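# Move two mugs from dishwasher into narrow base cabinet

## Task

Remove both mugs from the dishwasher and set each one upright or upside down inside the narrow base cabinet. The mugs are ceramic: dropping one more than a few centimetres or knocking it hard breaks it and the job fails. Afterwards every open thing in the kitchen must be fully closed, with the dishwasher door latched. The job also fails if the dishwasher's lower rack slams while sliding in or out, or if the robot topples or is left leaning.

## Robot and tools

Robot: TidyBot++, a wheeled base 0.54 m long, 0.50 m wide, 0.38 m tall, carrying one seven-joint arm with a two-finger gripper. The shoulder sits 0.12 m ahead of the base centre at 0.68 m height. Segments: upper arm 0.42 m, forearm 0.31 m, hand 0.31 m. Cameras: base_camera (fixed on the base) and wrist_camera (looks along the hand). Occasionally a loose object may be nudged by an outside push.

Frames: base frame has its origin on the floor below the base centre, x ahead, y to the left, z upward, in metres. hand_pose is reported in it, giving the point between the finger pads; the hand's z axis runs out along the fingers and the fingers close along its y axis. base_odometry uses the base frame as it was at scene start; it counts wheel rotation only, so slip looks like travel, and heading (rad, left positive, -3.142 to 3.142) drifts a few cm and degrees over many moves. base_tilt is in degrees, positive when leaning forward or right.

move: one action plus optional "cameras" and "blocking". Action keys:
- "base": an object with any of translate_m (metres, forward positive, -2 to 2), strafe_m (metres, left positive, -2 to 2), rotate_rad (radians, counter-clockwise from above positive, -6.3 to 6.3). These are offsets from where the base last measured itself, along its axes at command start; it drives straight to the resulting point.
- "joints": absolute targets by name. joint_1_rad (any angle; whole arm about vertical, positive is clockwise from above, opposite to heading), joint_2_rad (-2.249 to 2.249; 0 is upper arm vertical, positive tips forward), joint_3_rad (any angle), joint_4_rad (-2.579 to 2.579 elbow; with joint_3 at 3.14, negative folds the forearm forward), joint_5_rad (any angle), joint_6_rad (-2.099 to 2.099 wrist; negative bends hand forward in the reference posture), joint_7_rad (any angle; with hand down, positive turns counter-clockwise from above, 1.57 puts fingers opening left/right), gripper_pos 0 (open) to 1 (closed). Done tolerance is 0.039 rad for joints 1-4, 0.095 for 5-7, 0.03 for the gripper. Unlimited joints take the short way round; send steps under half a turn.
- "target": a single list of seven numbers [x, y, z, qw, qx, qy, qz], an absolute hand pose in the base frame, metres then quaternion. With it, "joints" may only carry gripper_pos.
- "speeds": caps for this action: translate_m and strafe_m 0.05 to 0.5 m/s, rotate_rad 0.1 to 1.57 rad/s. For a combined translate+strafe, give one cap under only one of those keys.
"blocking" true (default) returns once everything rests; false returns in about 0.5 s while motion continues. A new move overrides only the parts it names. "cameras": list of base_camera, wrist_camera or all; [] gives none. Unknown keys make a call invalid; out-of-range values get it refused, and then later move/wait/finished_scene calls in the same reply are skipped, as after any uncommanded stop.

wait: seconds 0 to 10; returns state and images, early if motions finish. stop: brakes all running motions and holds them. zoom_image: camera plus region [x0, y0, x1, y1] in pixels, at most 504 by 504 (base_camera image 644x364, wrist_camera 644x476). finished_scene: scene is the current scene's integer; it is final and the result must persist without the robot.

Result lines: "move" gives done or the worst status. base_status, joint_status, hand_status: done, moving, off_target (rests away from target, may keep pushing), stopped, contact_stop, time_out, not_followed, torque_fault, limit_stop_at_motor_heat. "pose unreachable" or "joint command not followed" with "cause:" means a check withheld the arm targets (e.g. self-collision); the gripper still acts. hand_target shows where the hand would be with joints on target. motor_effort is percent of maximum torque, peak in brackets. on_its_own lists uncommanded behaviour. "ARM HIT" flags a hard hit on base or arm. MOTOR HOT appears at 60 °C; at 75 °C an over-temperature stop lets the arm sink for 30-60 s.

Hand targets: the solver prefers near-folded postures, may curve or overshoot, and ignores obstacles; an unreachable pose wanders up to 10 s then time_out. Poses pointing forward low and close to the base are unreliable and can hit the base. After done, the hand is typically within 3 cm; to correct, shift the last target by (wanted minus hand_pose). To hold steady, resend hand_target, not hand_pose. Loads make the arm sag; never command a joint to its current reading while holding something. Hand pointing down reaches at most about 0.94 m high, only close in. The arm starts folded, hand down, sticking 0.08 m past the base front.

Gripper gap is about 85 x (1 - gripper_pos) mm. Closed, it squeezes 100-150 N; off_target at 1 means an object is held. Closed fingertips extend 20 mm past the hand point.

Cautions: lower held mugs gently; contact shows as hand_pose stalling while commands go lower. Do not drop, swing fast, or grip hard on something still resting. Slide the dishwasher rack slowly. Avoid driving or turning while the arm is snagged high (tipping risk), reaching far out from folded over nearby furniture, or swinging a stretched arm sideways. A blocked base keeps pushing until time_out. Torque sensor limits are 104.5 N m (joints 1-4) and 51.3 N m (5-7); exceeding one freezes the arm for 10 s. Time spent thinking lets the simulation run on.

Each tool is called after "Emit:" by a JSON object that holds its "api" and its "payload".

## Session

Emit:
{"api": "move", "payload": {"cameras": ["all"]}}

Scene clock: 0.00 s.
base_odometry: x=+0.000 y=+0.000 heading=+0.000
base_tilt: forward=+0.1 right=+0.5
base_status: not commanded
joint_positions: joint_1_rad=+0.020 joint_2_rad=-0.338 joint_3_rad=+3.174 joint_4_rad=-2.559 joint_5_rad=-0.006 joint_6_rad=-0.880 joint_7_rad=+1.601 gripper_pos=+0.000
joint_status: not commanded
motor_effort: joint_1_rad=-1 joint_2_rad=-2 joint_3_rad=+0 joint_4_rad=+14 joint_5_rad=-1 joint_6_rad=+1 joint_7_rad=+0
hand_pose: x=+0.2426 y=-0.0024 z=+0.5776 quat_wxyz=(-0.007, +1.000, -0.012, +0.020) (m; base frame)
hand_target: x=+0.2441 y=-0.0025 z=+0.5784 quat_wxyz=(-0.007, +1.000, -0.012, +0.022) (m; base frame)
hand_status: not commanded
pictures: base_camera, wrist_camera
camera_calibration:
wrist_camera: T_world_to_cam=[[-0.0281547, -0.998937, 0.0365025, -0.027188], [-0.997428, 0.0256669, -0.0669192, 0.340616], [0.0659112, -0.0382927, -0.99709, 0.690394], [0, 0, 0, 1]] pos_world=[0.29347, -0.00946455, 0.712172]

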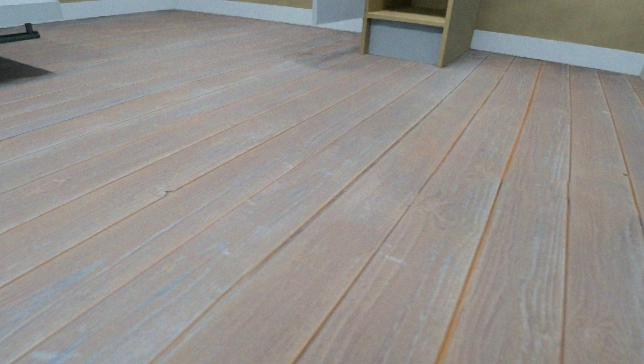

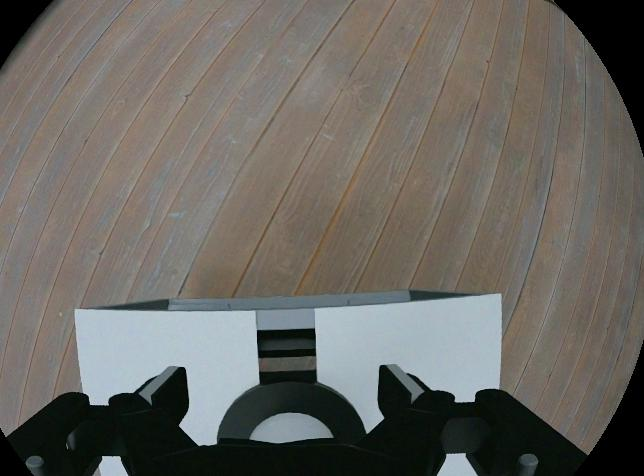

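Emit:
{"api": "move", "payload": {"joints": {"joint_1_rad": 0, "joint_2_rad": -0.334, "joint_3_rad": 3.14, "joint_4_rad": -2.1, "joint_5_rad": 0, "joint_6_rad": -0.3, "joint_7_rad": 1.57}, "cameras": ["all"]}}

Emit:
{"api": "move", "payload": {"base": {"rotate_rad": 0.9}, "cameras": ["all"]}}

Emit:
{"api": "move", "payload": {"base": {"rotate_rad": 0.9}, "cameras": ["all"]}}

Emit:
{"api": "move", "payload": {"base": {"rotate_rad": 1.2}, "cameras": ["all"]}}

Emit:
{"api": "move", "payload": {"base": {"rotate_rad": 1.2}, "cameras": ["all"]}}

Emit:
{"api": "move", "payload": {"base": {"rotate_rad": 1.2}, "cameras": ["all"]}}

Scene clock: 6.50 s.
move: done
base_odometry: x=+0.000 y=+0.000 heading=+0.000
base_tilt: forward=+0.1 right=+0.5
base_status: not commanded
joint_positions: joint_1_rad=+0.020 joint_2_rad=-0.338 joint_3_rad=+3.158 joint_4_rad=-2.126 joint_5_rad=-0.006 joint_6_rad=-0.338 joint_7_rad=+1.600 gripper_pos=+0.000
joint_status: all done
motor_effort: joint_1_rad=-1(2) joint_2_rad=-9(9) joint_3_rad=+0(1) joint_4_rad=+22(22) joint_5_rad=+0(1) joint_6_rad=+8(9) joint_7_rad=+0(1)
hand_pose: x=+0.5509 y=-0.0142 z=+0.8473 quat_wxyz=(+0.011, +0.874, -0.006, +0.486) (m; base frame)
hand_target: x=+0.5633 y=+0.0021 z=+0.8704 quat_wxyz=(+0.000, +0.859, +0.000, +0.512) (m; base frame)
hand_status: not commanded
pictures: base_camera, wrist_camera
camera_calibration:
wrist_camera: T_world_to_cam=[[-0.0648133, -0.997121, 0.0393481, -0.0222836], [-0.504405, -0.00128737, -0.863466, 1.06936], [0.861031, -0.0758115, -0.502869, 0.0812159], [0, 0, 0, 1]] pos_world=[0.468018, -0.0146857, 0.965076]

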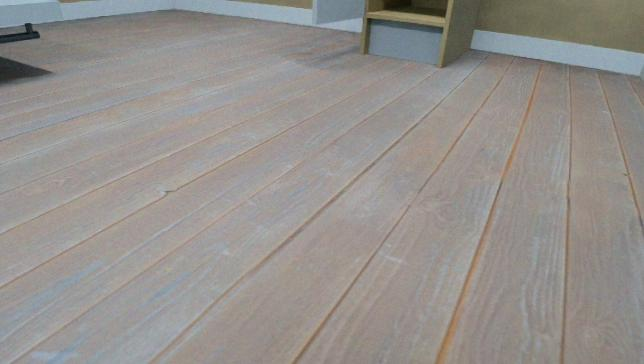

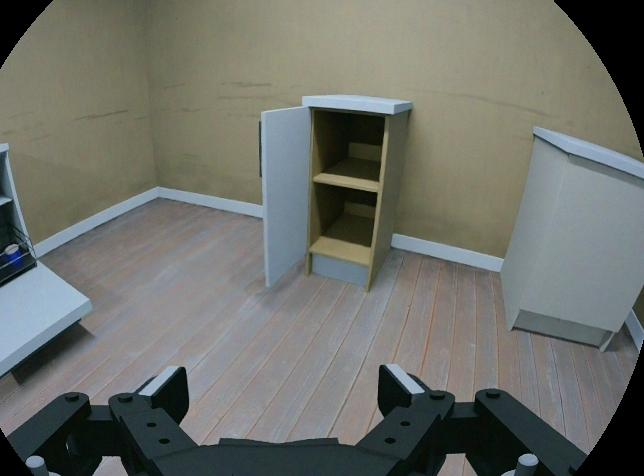

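Scene clock: 8.30 s.
move: done
base_odometry: x=+0.000 y=+0.000 heading=+0.899
base_tilt: forward=+0.1 right=+0.5
base_status: done
joint_positions: joint_1_rad=+0.017 joint_2_rad=-0.338 joint_3_rad=+3.147 joint_4_rad=-2.126 joint_5_rad=-0.006 joint_6_rad=-0.335 joint_7_rad=+1.600 gripper_pos=+0.000
joint_status: not commanded
motor_effort: joint_1_rad=-1(3) joint_2_rad=-8(10) joint_3_rad=+1(3) joint_4_rad=+22(22) joint_5_rad=+0(1) joint_6_rad=+8(9) joint_7_rad=+0(0)
hand_pose: x=+0.5515 y=-0.0078 z=+0.8482 quat_wxyz=(+0.010, +0.873, +0.001, +0.488) (m; base frame)
hand_target: x=+0.5633 y=+0.0021 z=+0.8704 quat_wxyz=(+0.000, +0.859, +0.000, +0.512) (m; base frame)
hand_status: not commanded
pictures: base_camera, wrist_camera
camera_calibration:
wrist_camera: T_world_to_cam=[[-0.051518, -0.997755, 0.0427827, -0.0261739], [-0.501558, -0.0111951, -0.865052, 1.0701], [0.863589, -0.0660237, -0.499855, 0.0777467], [0, 0, 0, 1]] pos_world=[0.468229, -0.00900217, 0.965675]

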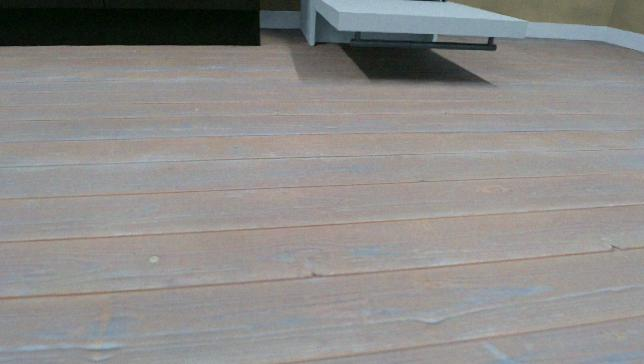

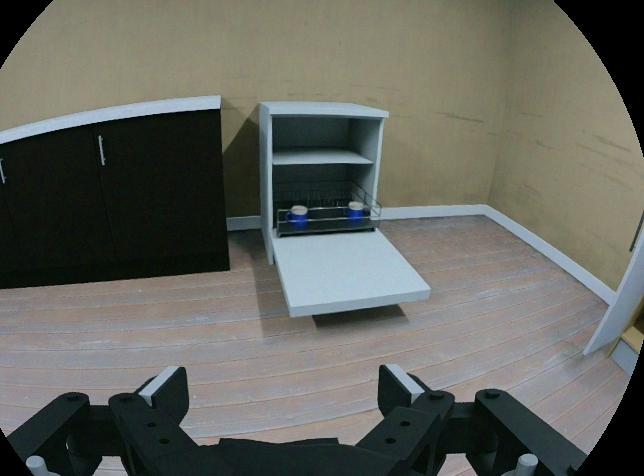

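Scene clock: 10.10 s.
move: done
base_odometry: x=+0.000 y=+0.000 heading=+1.799
base_tilt: forward=+0.0 right=+0.5
base_status: done
joint_positions: joint_1_rad=+0.015 joint_2_rad=-0.338 joint_3_rad=+3.143 joint_4_rad=-2.126 joint_5_rad=-0.006 joint_6_rad=-0.335 joint_7_rad=+1.600 gripper_pos=+0.000
joint_status: not commanded
motor_effort: joint_1_rad=-1(3) joint_2_rad=-9(10) joint_3_rad=+0(3) joint_4_rad=+22(22) joint_5_rad=+0(1) joint_6_rad=+9(9) joint_7_rad=+0(1)
hand_pose: x=+0.5516 y=-0.0052 z=+0.8483 quat_wxyz=(+0.009, +0.873, +0.004, +0.488) (m; base frame)
hand_target: x=+0.5633 y=+0.0021 z=+0.8704 quat_wxyz=(+0.000, +0.859, +0.000, +0.512) (m; base frame)
hand_status: not commanded
pictures: base_camera, wrist_camera
camera_calibration:
wrist_camera: T_world_to_cam=[[-0.0460955, -0.997968, 0.0439982, -0.0276039], [-0.501091, -0.0150025, -0.865264, 1.07018], [0.864166, -0.0619319, -0.499382, 0.0772445], [0, 0, 0, 1]] pos_world=[0.468233, -0.00670861, 0.965776]

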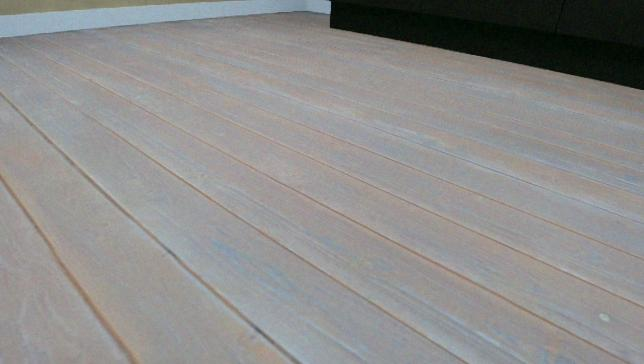

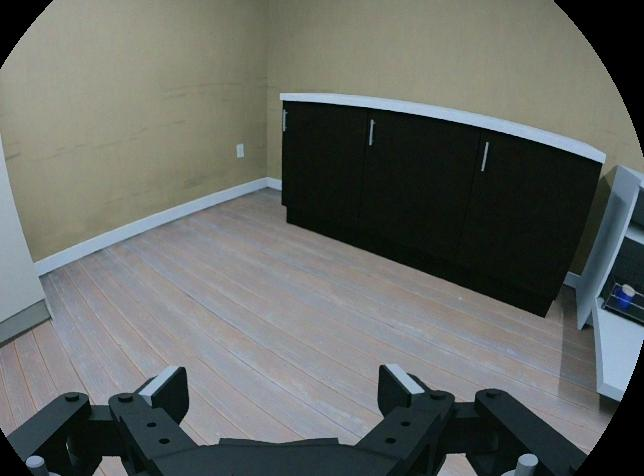

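Scene clock: 12.13 s.
move: done
base_odometry: x=+0.000 y=+0.000 heading=+2.998
base_tilt: forward=+0.1 right=+0.5
base_status: done
joint_positions: joint_1_rad=+0.014 joint_2_rad=-0.338 joint_3_rad=+3.141 joint_4_rad=-2.126 joint_5_rad=-0.006 joint_6_rad=-0.334 joint_7_rad=+1.600 gripper_pos=+0.000
joint_status: not commanded
motor_effort: joint_1_rad=-1(3) joint_2_rad=-9(10) joint_3_rad=+0(2) joint_4_rad=+22(22) joint_5_rad=+0(1) joint_6_rad=+7(9) joint_7_rad=+0(1)
hand_pose: x=+0.5516 y=-0.0037 z=+0.8484 quat_wxyz=(+0.008, +0.873, +0.005, +0.488) (m; base frame)
hand_target: x=+0.5633 y=+0.0021 z=+0.8704 quat_wxyz=(+0.000, +0.859, +0.000, +0.512) (m; base frame)
hand_status: not commanded
pictures: base_camera, wrist_camera
camera_calibration:
wrist_camera: T_world_to_cam=[[-0.0428059, -0.998082, 0.044715, -0.0285437], [-0.500559, -0.0173085, -0.86553, 1.07033], [0.864644, -0.0594322, -0.498858, 0.0765699], [0, 0, 0, 1]] pos_world=[0.468335, -0.0054125, 0.965876]

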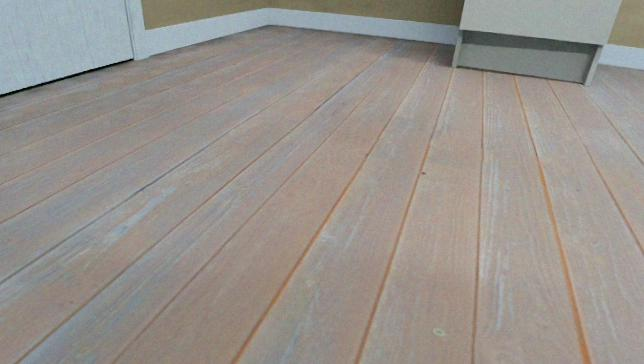

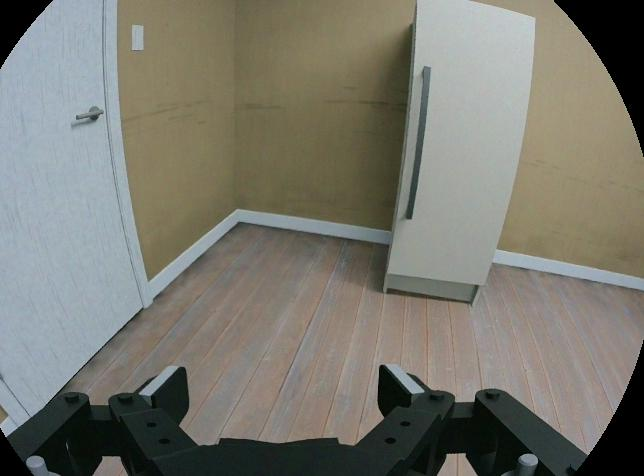

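Scene clock: 14.17 s.
move: done
base_odometry: x=+0.000 y=+0.000 heading=-2.086
base_tilt: forward=+0.1 right=+0.5
base_status: done
joint_positions: joint_1_rad=+0.013 joint_2_rad=-0.338 joint_3_rad=+3.140 joint_4_rad=-2.126 joint_5_rad=-0.006 joint_6_rad=-0.334 joint_7_rad=+1.600 gripper_pos=+0.000
joint_status: not commanded
motor_effort: joint_1_rad=-1(4) joint_2_rad=-9(10) joint_3_rad=+0(2) joint_4_rad=+22(22) joint_5_rad=+0(1) joint_6_rad=+9(9) joint_7_rad=-1(1)
hand_pose: x=+0.5517 y=-0.0027 z=+0.8485 quat_wxyz=(+0.008, +0.873, +0.006, +0.488) (m; base frame)
hand_target: x=+0.5633 y=+0.0021 z=+0.8704 quat_wxyz=(+0.000, +0.859, +0.000, +0.512) (m; base frame)
hand_status: not commanded
pictures: base_camera, wrist_camera
camera_calibration:
wrist_camera: T_world_to_cam=[[-0.0407367, -0.998151, 0.0451125, -0.0290011], [-0.50035, -0.0187023, -0.865621, 1.07033], [0.864864, -0.0578346, -0.498663, 0.0763376], [0, 0, 0, 1]] pos_world=[0.468337, -0.00451488, 0.965876]

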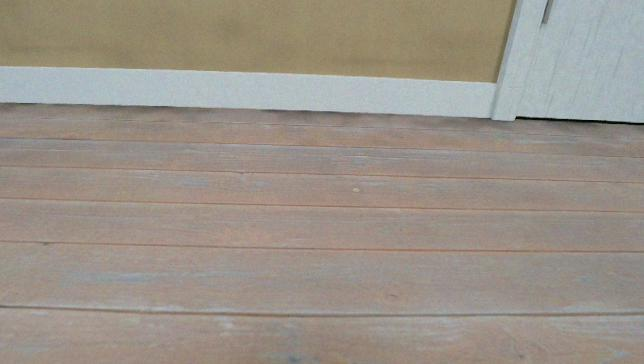

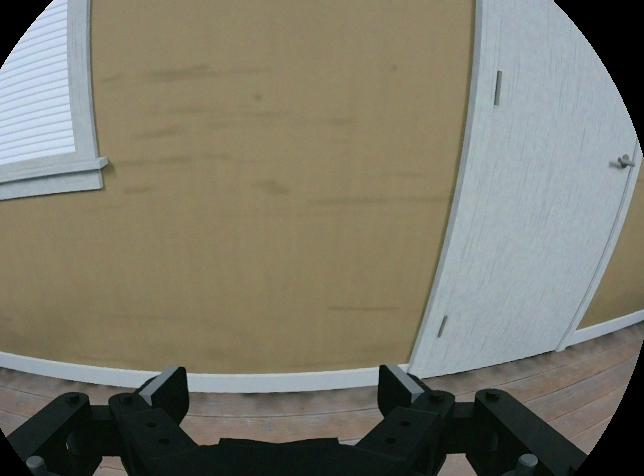

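Scene clock: 16.20 s.
move: done
base_odometry: x=+0.000 y=+0.000 heading=-0.887
base_tilt: forward=+0.1 right=+0.4
base_status: done
joint_positions: joint_1_rad=+0.012 joint_2_rad=-0.338 joint_3_rad=+3.139 joint_4_rad=-2.126 joint_5_rad=-0.006 joint_6_rad=-0.334 joint_7_rad=+1.600 gripper_pos=+0.000
joint_status: not commanded
motor_effort: joint_1_rad=-1(3) joint_2_rad=-9(10) joint_3_rad=+0(2) joint_4_rad=+22(22) joint_5_rad=-1(1) joint_6_rad=+7(9) joint_7_rad=+0(1)
hand_pose: x=+0.5517 y=-0.0020 z=+0.8485 quat_wxyz=(+0.008, +0.872, +0.007, +0.489) (m; base frame)
hand_target: x=+0.5633 y=+0.0021 z=+0.8704 quat_wxyz=(+0.000, +0.859, +0.000, +0.512) (m; base frame)
hand_status: not commanded
pictures: base_camera, wrist_camera
camera_calibration:
wrist_camera: T_world_to_cam=[[-0.0392914, -0.998195, 0.0454268, -0.0294889], [-0.500132, -0.0197119, -0.865725, 1.07042], [0.865058, -0.0567349, -0.498454, 0.0761276], [0, 0, 0, 1]] pos_world=[0.468338, -0.00401659, 0.965976]

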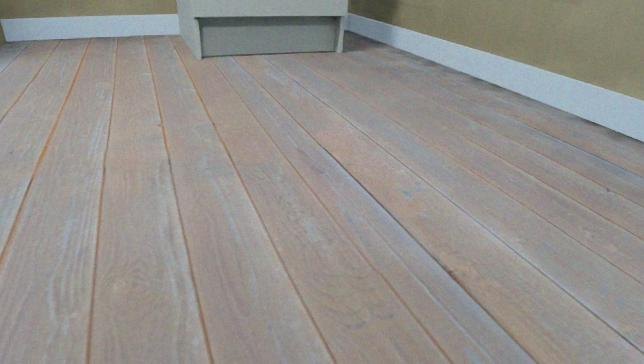

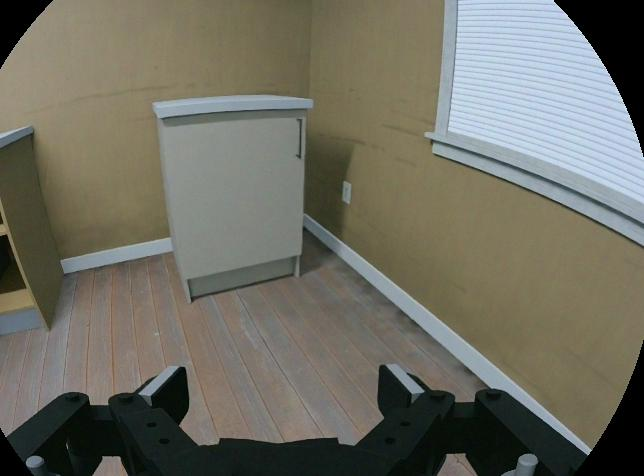

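Emit:
{"api": "zoom_image", "payload": {"camera": "wrist_camera", "region": [140, 80, 340, 310]}}

Emit:
{"api": "zoom_image", "payload": {"camera": "base_camera", "region": [150, 0, 370, 80]}}

Scaled by 2.191.

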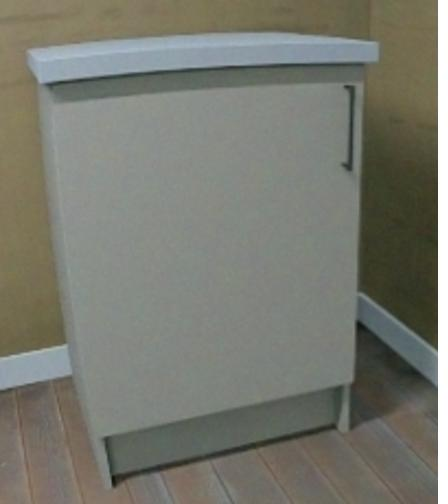

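Scaled by 2.291.

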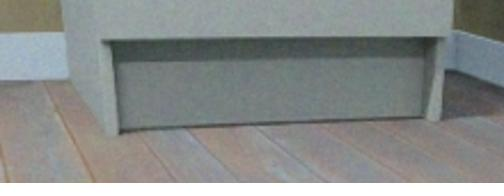

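Emit:
{"api": "move", "payload": {"base": {"translate_m": 0.3816, "strafe_m": 1.0136, "rotate_rad": 2.042}, "cameras": ["all"]}}

Emit:
{"api": "zoom_image", "payload": {"camera": "wrist_camera", "region": [150, 100, 480, 400]}}

Scene clock: 57.50 s.
move: done
base_odometry: x=+1.027 y=+0.345 heading=+1.156
base_tilt: forward=+0.1 right=+0.6
base_status: done
joint_positions: joint_1_rad=+0.012 joint_2_rad=-0.334 joint_3_rad=+3.142 joint_4_rad=-2.125 joint_5_rad=-0.006 joint_6_rad=-0.333 joint_7_rad=+1.600 gripper_pos=+0.000
joint_status: not commanded
motor_effort: joint_1_rad=-1(3) joint_2_rad=-9(12) joint_3_rad=+0(3) joint_4_rad=+22(22) joint_5_rad=-1(1) joint_6_rad=+8(9) joint_7_rad=+0(1)
hand_pose: x=+0.5527 y=-0.0037 z=+0.8473 quat_wxyz=(+0.008, +0.873, +0.005, +0.487) (m; base frame)
hand_target: x=+0.5633 y=+0.0021 z=+0.8704 quat_wxyz=(+0.000, +0.859, +0.000, +0.512) (m; base frame)
hand_status: not commanded
pictures: base_camera, wrist_camera
camera_calibration:
wrist_camera: T_world_to_cam=[[-0.0425168, -0.998111, 0.0443434, -0.0283249], [-0.502443, -0.0170022, -0.864443, 1.07004], [0.863565, -0.0590334, -0.500771, 0.0773484], [0, 0, 0, 1]] pos_world=[0.469633, -0.00551226, 0.964978]

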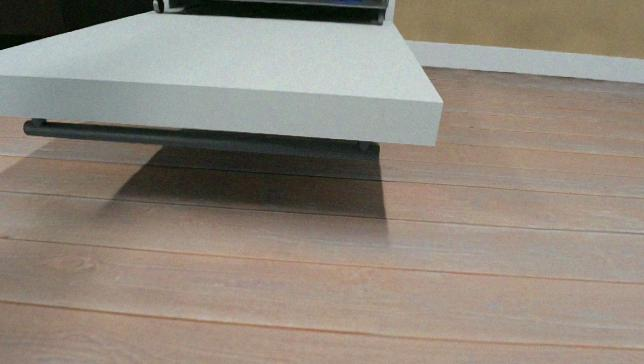

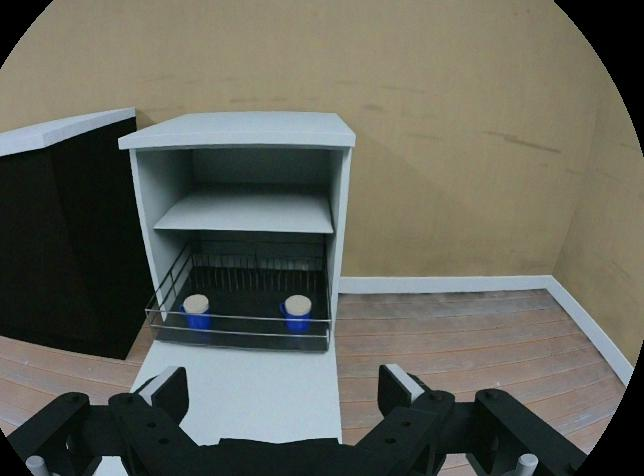

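Scaled by 1.527.

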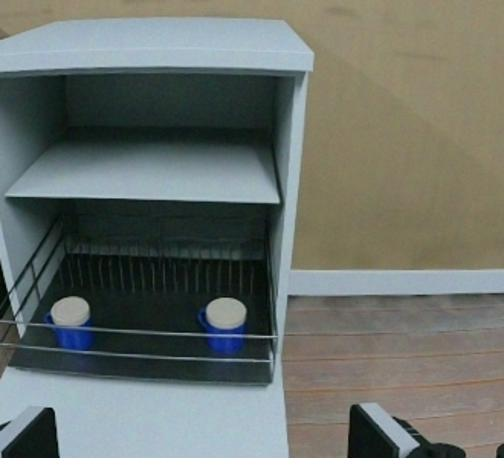

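Emit:
{"api": "zoom_image", "payload": {"camera": "wrist_camera", "region": [160, 280, 240, 350]}}

Emit:
{"api": "zoom_image", "payload": {"camera": "wrist_camera", "region": [260, 280, 340, 350]}}

Scaled by 6.300.

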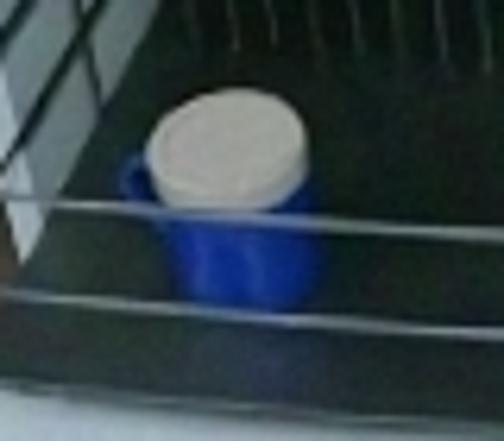

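Scaled by 6.300.

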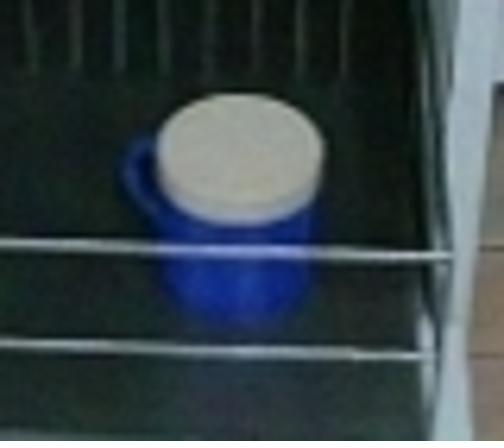

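Emit:
{"api": "move", "payload": {"base": {"translate_m": 0.475, "strafe_m": -0.561, "rotate_rad": 0.611}, "joints": {"joint_1_rad": 0, "joint_2_rad": 0.24, "joint_3_rad": 3.14, "joint_4_rad": -1.766, "joint_5_rad": 0, "joint_6_rad": -0.438, "joint_7_rad": 1.57, "gripper_pos": 0}, "cameras": ["all"]}}

Scene clock: 121.93 s.
move: done
base_odometry: x=+1.732 y=+0.553 heading=+1.767
base_tilt: forward=+0.1 right=+0.5
base_status: done
joint_positions: joint_1_rad=+0.011 joint_2_rad=+0.228 joint_3_rad=+3.143 joint_4_rad=-1.795 joint_5_rad=-0.006 joint_6_rad=-0.388 joint_7_rad=+1.600 gripper_pos=+0.000
joint_status: all done
motor_effort: joint_1_rad=-1(4) joint_2_rad=-28(30) joint_3_rad=+0(3) joint_4_rad=+19(23) joint_5_rad=+0(2) joint_6_rad=+7(9) joint_7_rad=-1(1)
hand_pose: x=+0.7047 y=-0.0055 z=+0.7224 quat_wxyz=(+0.006, +0.934, +0.006, +0.357) (m; base frame)
hand_target: x=+0.7040 y=+0.0022 z=+0.7194 quat_wxyz=(-0.001, +0.940, +0.000, +0.342) (m; base frame)
hand_status: not commanded
pictures: base_camera, wrist_camera
camera_calibration:
wrist_camera: T_world_to_cam=[[-0.0284042, -0.99827, 0.0514811, -0.0332065], [-0.727097, -0.0147084, -0.686378, 1.06807], [0.685947, -0.0569277, -0.725421, 0.170908], [0, 0, 0, 1]] pos_world=[0.658411, -0.0077101, 0.858788]

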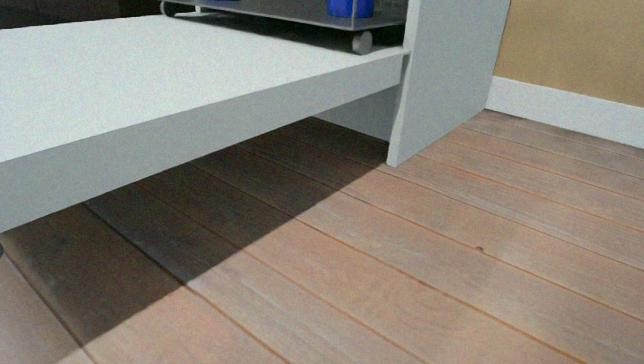

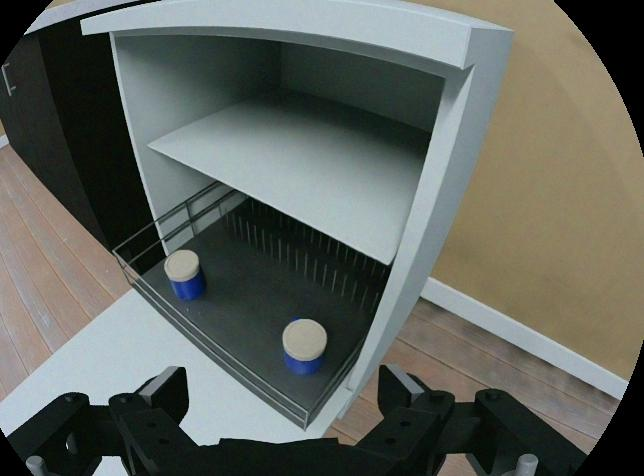

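Emit:
{"api": "zoom_image", "payload": {"camera": "wrist_camera", "region": [255, 290, 355, 390]}}

Emit:
{"api": "zoom_image", "payload": {"camera": "wrist_camera", "region": [130, 220, 230, 320]}}

Emit:
{"api": "zoom_image", "payload": {"camera": "base_camera", "region": [150, 0, 450, 80]}}

Scaled by 5.040.

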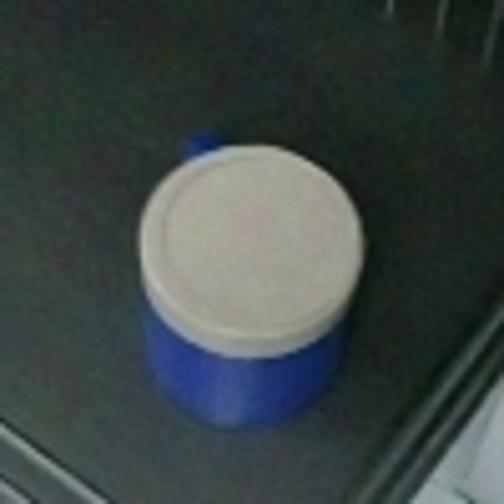

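Scaled by 5.040.

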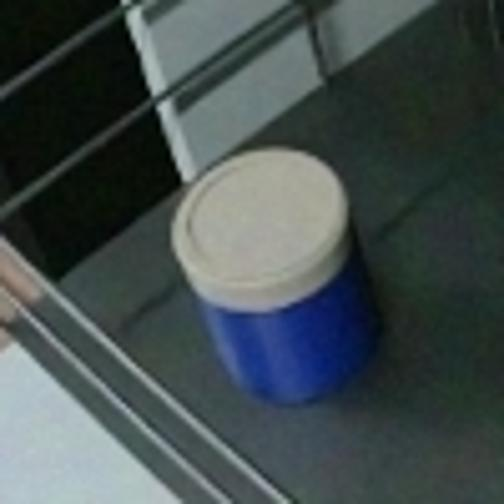

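Scaled by 1.680.

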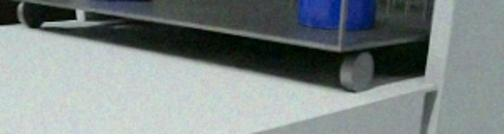

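Emit:
{"api": "move", "payload": {"joints": {"joint_1_rad": 0, "joint_2_rad": 0.83, "joint_3_rad": 3.14, "joint_4_rad": -1.723, "joint_5_rad": 0, "joint_6_rad": 0.11, "joint_7_rad": 1.5}, "cameras": ["all"]}}

Scene clock: 200.53 s.
move: done
base_odometry: x=+1.732 y=+0.553 heading=+1.767
base_tilt: forward=+0.1 right=+0.5
base_status: not commanded
joint_positions: joint_1_rad=+0.011 joint_2_rad=+0.817 joint_3_rad=+3.143 joint_4_rad=-1.748 joint_5_rad=-0.006 joint_6_rad=+0.070 joint_7_rad=+1.542 gripper_pos=+0.000
joint_status: all done
motor_effort: joint_1_rad=-2(2) joint_2_rad=-42(45) joint_3_rad=-1(2) joint_4_rad=+13(20) joint_5_rad=-1(1) joint_6_rad=+6(8) joint_7_rad=+0(1)
hand_pose: x=+0.7845 y=-0.0073 z=+0.4576 quat_wxyz=(-0.003, +0.948, -0.022, +0.317) (m; base frame)
hand_target: x=+0.8042 y=+0.0023 z=+0.4660 quat_wxyz=(-0.013, +0.939, -0.033, +0.342) (m; base frame)
hand_status: not commanded
pictures: base_camera, wrist_camera
camera_calibration:
wrist_camera: T_world_to_cam=[[-0.0723848, -0.997182, 0.0197219, 0.0299865], [-0.781395, 0.0444103, -0.622455, 0.958092], [0.619825, -0.0604668, -0.782407, 0.00190801], [0, 0, 0, 1]] pos_world=[0.749636, -0.0125318, 0.59727]

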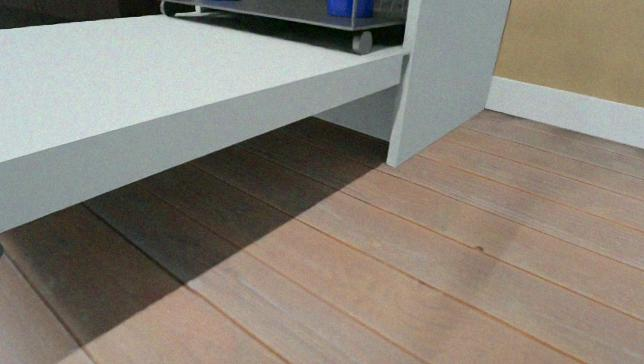

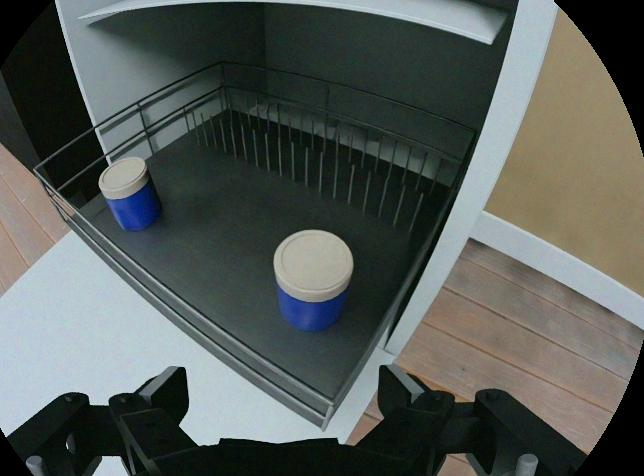

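Emit:
{"api": "move", "payload": {"base": {"strafe_m": -0.02}, "joints": {"joint_1_rad": 0, "joint_2_rad": 1.083, "joint_3_rad": 3.14, "joint_4_rad": -1.413, "joint_5_rad": 0, "joint_6_rad": 0.104, "joint_7_rad": 1.46}, "cameras": ["all"]}}

Scene clock: 268.90 s.
move: done
base_odometry: x=+1.751 y=+0.558 heading=+1.768
base_tilt: forward=+0.1 right=+0.5
base_status: done
joint_positions: joint_1_rad=+0.009 joint_2_rad=+1.069 joint_3_rad=+3.143 joint_4_rad=-1.441 joint_5_rad=-0.006 joint_6_rad=+0.072 joint_7_rad=+1.502 gripper_pos=+0.000
joint_status: all done
motor_effort: joint_1_rad=-1(6) joint_2_rad=-48(51) joint_3_rad=-2(3) joint_4_rad=+14(15) joint_5_rad=+0(1) joint_6_rad=+6(7) joint_7_rad=+0(1)
hand_pose: x=+0.8746 y=-0.0064 z=+0.3926 quat_wxyz=(-0.010, +0.938, -0.039, +0.344) (m; base frame)
hand_target: x=+0.8919 y=+0.0023 z=+0.4001 quat_wxyz=(-0.021, +0.929, -0.051, +0.365) (m; base frame)
hand_status: not commanded
pictures: base_camera, wrist_camera
camera_calibration:
wrist_camera: T_world_to_cam=[[-0.100568, -0.994891, -0.00886596, 0.0745235], [-0.743033, 0.0810291, -0.664332, 0.971092], [0.661656, -0.0602228, -0.747385, -0.155076], [0, 0, 0, 1]] pos_world=[0.831655, -0.0138831, 0.529887]

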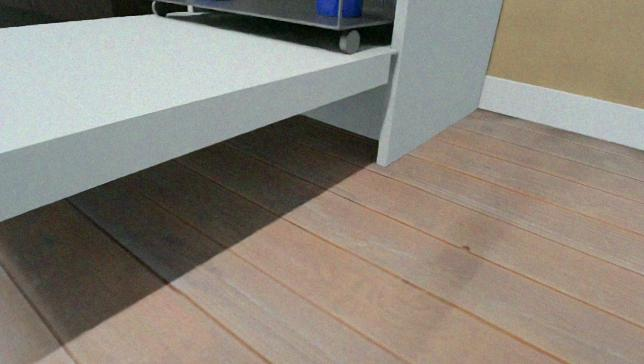

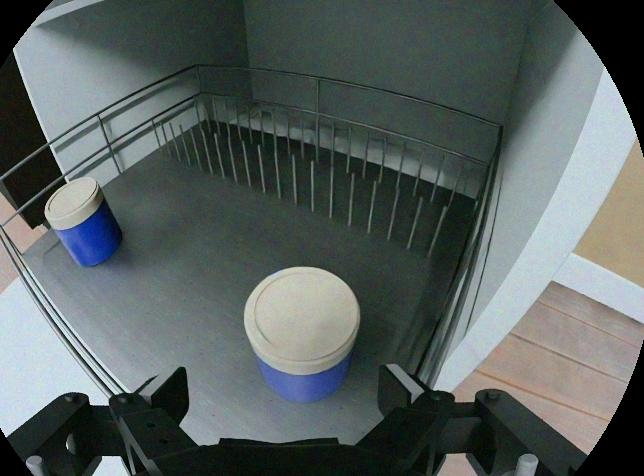

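Emit:
{"api": "move", "payload": {"base": {"strafe_m": -0.011}, "joints": {"joint_1_rad": 0, "joint_2_rad": 1.162, "joint_3_rad": 3.14, "joint_4_rad": -1.302, "joint_5_rad": 0, "joint_6_rad": 0.067, "joint_7_rad": 1.46}, "cameras": ["all"]}}

Emit:
{"api": "zoom_image", "payload": {"camera": "wrist_camera", "region": [130, 270, 430, 476]}}

Scene clock: 307.00 s.
move: done
base_odometry: x=+1.762 y=+0.560 heading=+1.768
base_tilt: forward=+0.1 right=+0.5
base_status: done
joint_positions: joint_1_rad=+0.008 joint_2_rad=+1.142 joint_3_rad=+3.143 joint_4_rad=-1.325 joint_5_rad=-0.006 joint_6_rad=+0.072 joint_7_rad=+1.501 gripper_pos=+0.000
joint_status: all done
motor_effort: joint_1_rad=-1(6) joint_2_rad=-50(52) joint_3_rad=-1(3) joint_4_rad=+15(16) joint_5_rad=-1(1) joint_6_rad=+7(8) joint_7_rad=+0(1)
hand_pose: x=+0.9094 y=-0.0058 z=+0.3830 quat_wxyz=(-0.011, +0.930, -0.039, +0.365) (m; base frame)
hand_target: x=+0.9131 y=+0.0023 z=+0.3753 quat_wxyz=(-0.021, +0.930, -0.052, +0.363) (m; base frame)
hand_status: not commanded
pictures: base_camera, wrist_camera
camera_calibration:
wrist_camera: T_world_to_cam=[[-0.0993689, -0.994962, -0.0132932, 0.0791772], [-0.71311, 0.0805241, -0.696413, 0.975592], [0.693974, -0.0597223, -0.717518, -0.226105], [0, 0, 0, 1]] pos_world=[0.860483, -0.0132839, 0.518233]

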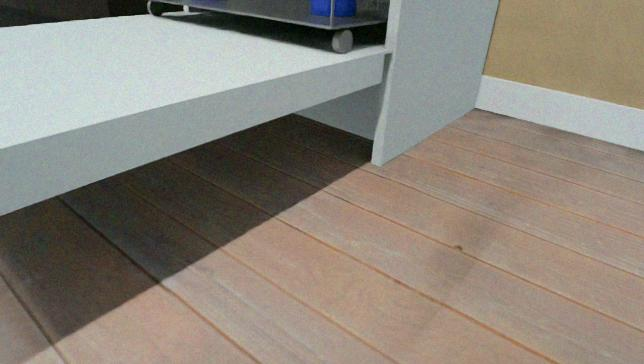

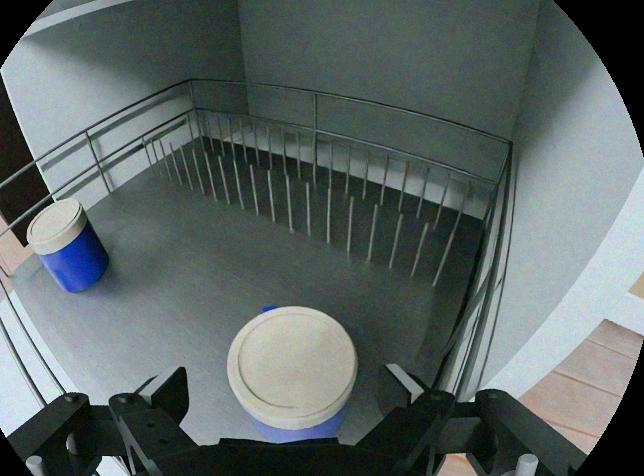

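Scaled by 1.680.

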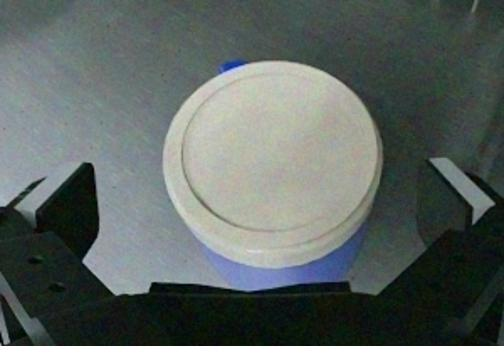

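Emit:
{"api": "move", "payload": {"base": {"strafe_m": -0.0055}, "joints": {"joint_1_rad": 0, "joint_2_rad": 1.268, "joint_3_rad": 3.14, "joint_4_rad": -1.184, "joint_5_rad": 0, "joint_6_rad": 0.02, "joint_7_rad": 1.46}, "cameras": ["all"]}}

Emit:
{"api": "zoom_image", "payload": {"camera": "wrist_camera", "region": [130, 270, 430, 476]}}

Scene clock: 325.40 s.
move: done
base_odometry: x=+1.767 y=+0.561 heading=+1.768
base_tilt: forward=+0.1 right=+0.5
base_status: done
joint_positions: joint_1_rad=+0.006 joint_2_rad=+1.236 joint_3_rad=+3.143 joint_4_rad=-1.204 joint_5_rad=-0.006 joint_6_rad=+0.066 joint_7_rad=+1.501 gripper_pos=+0.000
joint_status: all done
motor_effort: joint_1_rad=-1(6) joint_2_rad=-50(54) joint_3_rad=-1(4) joint_4_rad=+14(16) joint_5_rad=-1(2) joint_6_rad=+5(7) joint_7_rad=+0(1)
hand_pose: x=+0.9358 y=-0.0047 z=+0.3564 quat_wxyz=(-0.012, +0.926, -0.038, +0.375) (m; base frame)
hand_target: x=+0.9234 y=+0.0023 z=+0.3286 quat_wxyz=(-0.020, +0.936, -0.052, +0.347) (m; base frame)
hand_status: not commanded
pictures: base_camera, wrist_camera
camera_calibration:
wrist_camera: T_world_to_cam=[[-0.0974312, -0.995124, -0.0153635, 0.0814389], [-0.697929, 0.079322, -0.711761, 0.967066], [0.709509, -0.058625, -0.702254, -0.283465], [0, 0, 0, 1]] pos_world=[0.883999, -0.012286, 0.490506]

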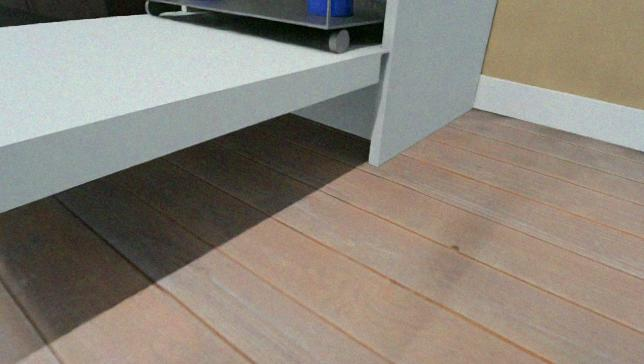

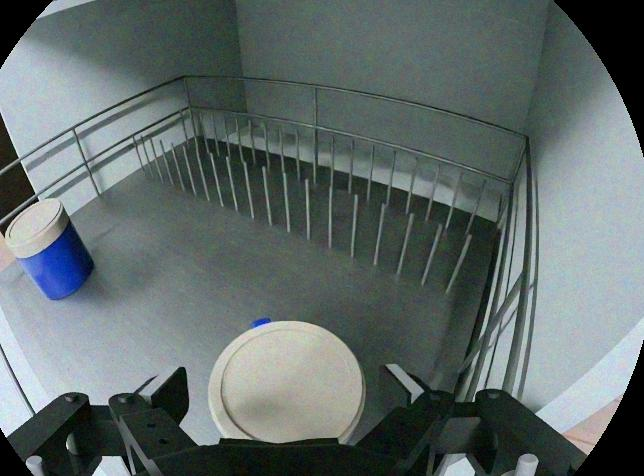

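Scaled by 1.680.

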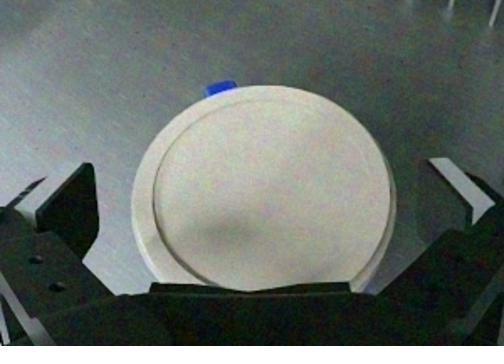

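Emit:
{"api": "zoom_image", "payload": {"camera": "wrist_camera", "region": [390, 250, 590, 450]}}

Scaled by 2.520.

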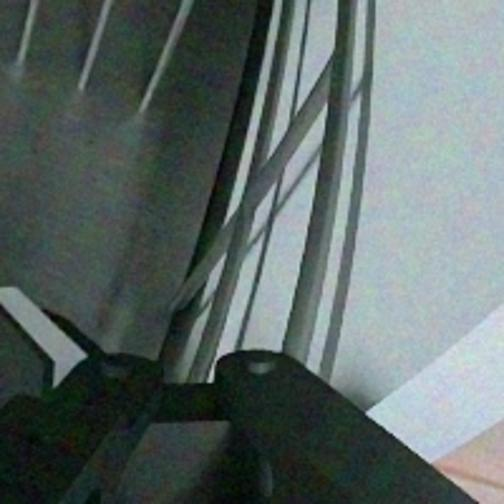

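Emit:
{"api": "move", "payload": {"joints": {"joint_1_rad": 0, "joint_2_rad": 1.128, "joint_3_rad": 3.14, "joint_4_rad": -1.34, "joint_5_rad": 0, "joint_6_rad": 0.0, "joint_7_rad": 1.46}, "cameras": []}}

Emit:
{"api": "move", "payload": {"base": {"strafe_m": -0.108, "translate_m": 0.006}, "joints": {"joint_1_rad": -0.128}, "cameras": ["all"]}}

Scene clock: 393.77 s.
move: done
base_odometry: x=+1.767 y=+0.561 heading=+1.768
base_tilt: forward=+0.1 right=+0.5
base_status: not commanded
joint_positions: joint_1_rad=+0.006 joint_2_rad=+1.120 joint_3_rad=+3.143 joint_4_rad=-1.329 joint_5_rad=-0.006 joint_6_rad=+0.047 joint_7_rad=+1.501 gripper_pos=+0.000
joint_status: all done
motor_effort: joint_1_rad=-1(2) joint_2_rad=-50(53) joint_3_rad=-1(2) joint_4_rad=+15(16) joint_5_rad=+0(2) joint_6_rad=+7(9) joint_7_rad=+0(1)
hand_pose: x=+0.9084 y=-0.0045 z=+0.3935 quat_wxyz=(-0.012, +0.932, -0.038, +0.361) (m; base frame)
hand_target: x=+0.8895 y=+0.0023 z=+0.3731 quat_wxyz=(-0.019, +0.942, -0.052, +0.330) (m; base frame)
hand_status: not commanded
pictures: none
No camera images: "cameras" was empty.

Scene clock: 395.17 s.
move: done
base_odometry: x=+1.872 y=+0.588 heading=+1.769
base_tilt: forward=+0.1 right=+0.5
base_status: done
joint_positions: joint_1_rad=-0.114 joint_2_rad=+1.120 joint_3_rad=+3.143 joint_4_rad=-1.329 joint_5_rad=-0.006 joint_6_rad=+0.047 joint_7_rad=+1.501 gripper_pos=+0.000
joint_status: all done
motor_effort: joint_1_rad=-1(5) joint_2_rad=-50(53) joint_3_rad=-2(3) joint_4_rad=+15(16) joint_5_rad=-1(1) joint_6_rad=+6(8) joint_7_rad=+0(1)
hand_pose: x=+0.9033 y=+0.0902 z=+0.3936 quat_wxyz=(-0.033, +0.932, +0.018, +0.360) (m; base frame)
hand_target: x=+0.8829 y=+0.1007 z=+0.3731 quat_wxyz=(-0.040, +0.944, +0.008, +0.328) (m; base frame)
hand_status: not commanded
pictures: base_camera, wrist_camera
camera_calibration:
wrist_camera: T_world_to_cam=[[0.0217575, -0.999678, -0.0130486, 0.0651155], [-0.722378, -0.00669663, -0.691466, 0.985148], [0.691156, 0.0244706, -0.722291, -0.211695], [0, 0, 0, 1]] pos_world=[0.856546, 0.076872, 0.529141]

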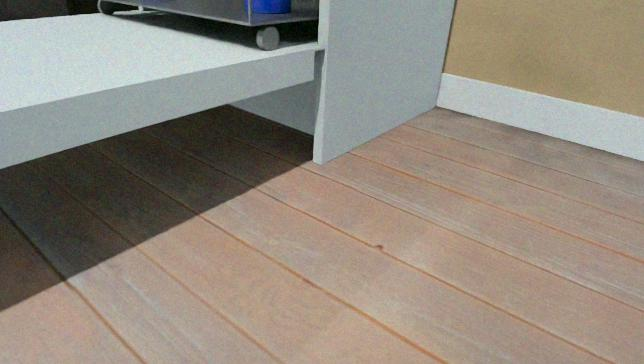

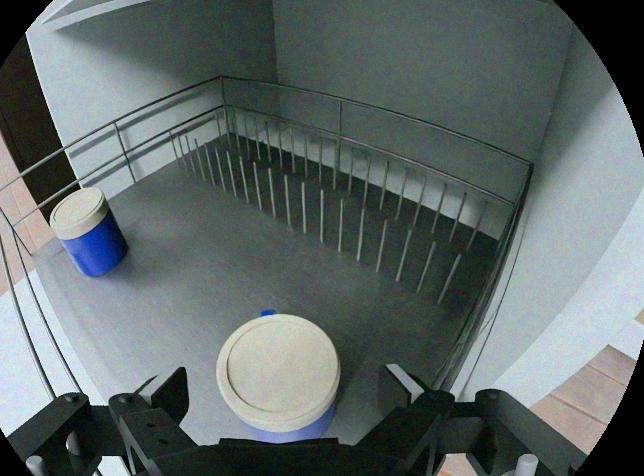

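Emit:
{"api": "move", "payload": {"joints": {"joint_1_rad": -0.134, "joint_2_rad": 1.265, "joint_3_rad": 3.14, "joint_4_rad": -1.171, "joint_5_rad": 0, "joint_6_rad": -0.03, "joint_7_rad": 1.46}, "cameras": ["all"]}}

Emit:
{"api": "zoom_image", "payload": {"camera": "wrist_camera", "region": [130, 270, 430, 476]}}

Emit:
{"api": "zoom_image", "payload": {"camera": "wrist_camera", "region": [390, 250, 590, 450]}}

Scene clock: 410.13 s.
move: done
base_odometry: x=+1.872 y=+0.588 heading=+1.769
base_tilt: forward=+0.1 right=+0.5
base_status: not commanded
joint_positions: joint_1_rad=-0.115 joint_2_rad=+1.229 joint_3_rad=+3.145 joint_4_rad=-1.192 joint_5_rad=-0.006 joint_6_rad=+0.024 joint_7_rad=+1.500 gripper_pos=+0.000
joint_status: all done
motor_effort: joint_1_rad=-2(7) joint_2_rad=-49(54) joint_3_rad=-1(4) joint_4_rad=+14(16) joint_5_rad=-1(2) joint_6_rad=+7(8) joint_7_rad=+0(2)
hand_pose: x=+0.9284 y=+0.0929 z=+0.3575 quat_wxyz=(-0.033, +0.931, +0.018, +0.362) (m; base frame)
hand_target: x=+0.9113 y=+0.1091 z=+0.3263 quat_wxyz=(-0.041, +0.943, +0.011, +0.329) (m; base frame)
hand_status: not commanded
pictures: base_camera, wrist_camera
camera_calibration:
wrist_camera: T_world_to_cam=[[0.0218965, -0.999683, -0.0124599, 0.0663951], [-0.71933, -0.00709804, -0.694632, 0.97667], [0.694323, 0.0241728, -0.719257, -0.25918], [0, 0, 0, 1]] pos_world=[0.881049, 0.0795716, 0.492836]

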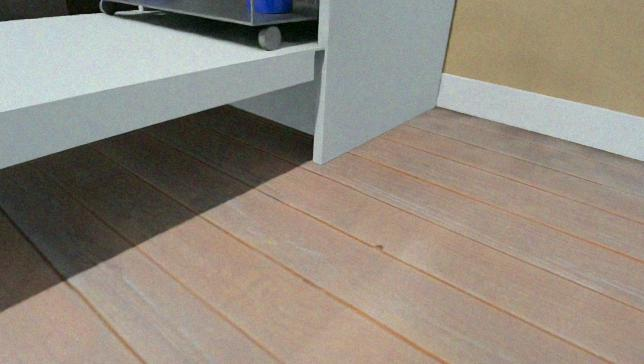

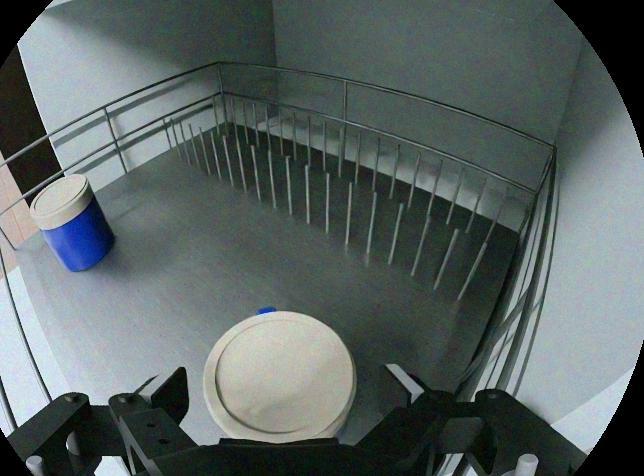

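Scaled by 1.680.

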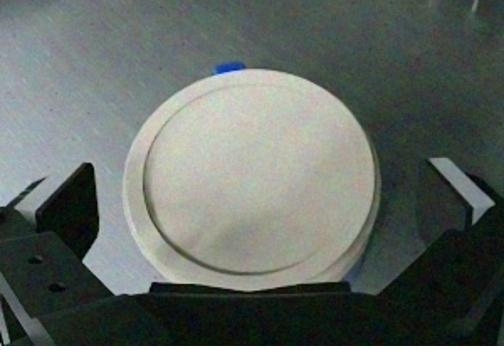

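Scaled by 2.520.

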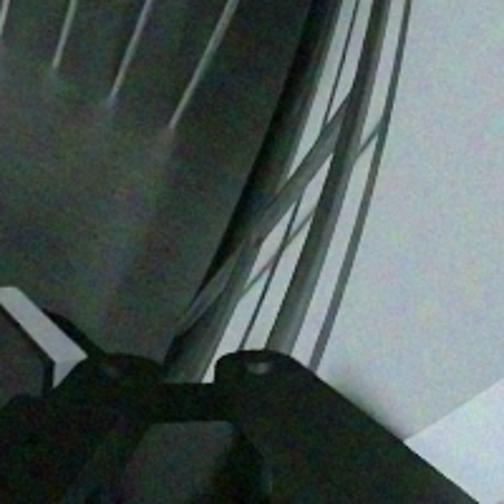

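Emit:
{"api": "move", "payload": {"base": {"translate_m": 0.011, "strafe_m": 0.0033}, "cameras": ["wrist_camera"]}}

Emit:
{"api": "zoom_image", "payload": {"camera": "wrist_camera", "region": [130, 270, 430, 476]}}

Scene clock: 424.03 s.
move: done
base_odometry: x=+1.867 y=+0.598 heading=+1.768
base_tilt: forward=+0.0 right=+0.5
base_status: done
joint_positions: joint_1_rad=-0.116 joint_2_rad=+1.235 joint_3_rad=+3.145 joint_4_rad=-1.188 joint_5_rad=-0.006 joint_6_rad=+0.021 joint_7_rad=+1.500 gripper_pos=+0.000
joint_status: not commanded
motor_effort: joint_1_rad=-1(2) joint_2_rad=-51(52) joint_3_rad=+0(2) joint_4_rad=+14(16) joint_5_rad=-1(1) joint_6_rad=+6(7) joint_7_rad=+0(1)
hand_pose: x=+0.9277 y=+0.0934 z=+0.3536 quat_wxyz=(-0.033, +0.932, +0.018, +0.360) (m; base frame)
hand_target: x=+0.9113 y=+0.1091 z=+0.3263 quat_wxyz=(-0.041, +0.943, +0.011, +0.329) (m; base frame)
hand_status: not commanded
pictures: wrist_camera
camera_calibration:
wrist_camera: T_world_to_cam=[[0.0225542, -0.999672, -0.012151, 0.0662198], [-0.722496, -0.0078976, -0.69133, 0.975341], [0.691007, 0.0243715, -0.722437, -0.257248], [0, 0, 0, 1]] pos_world=[0.880946, 0.0801705, 0.489242]

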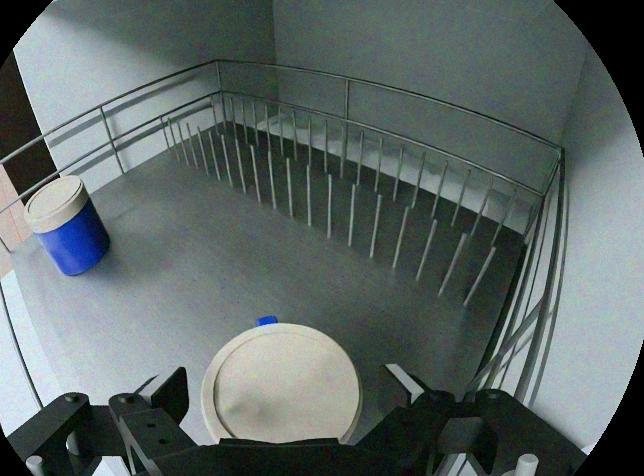

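Scaled by 1.680.

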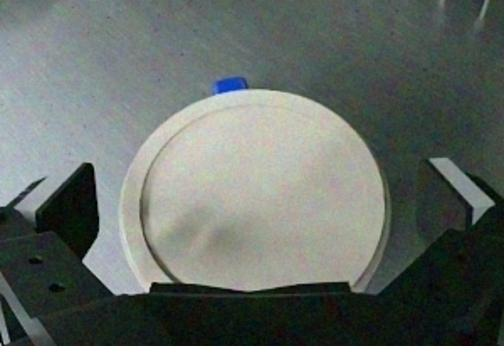

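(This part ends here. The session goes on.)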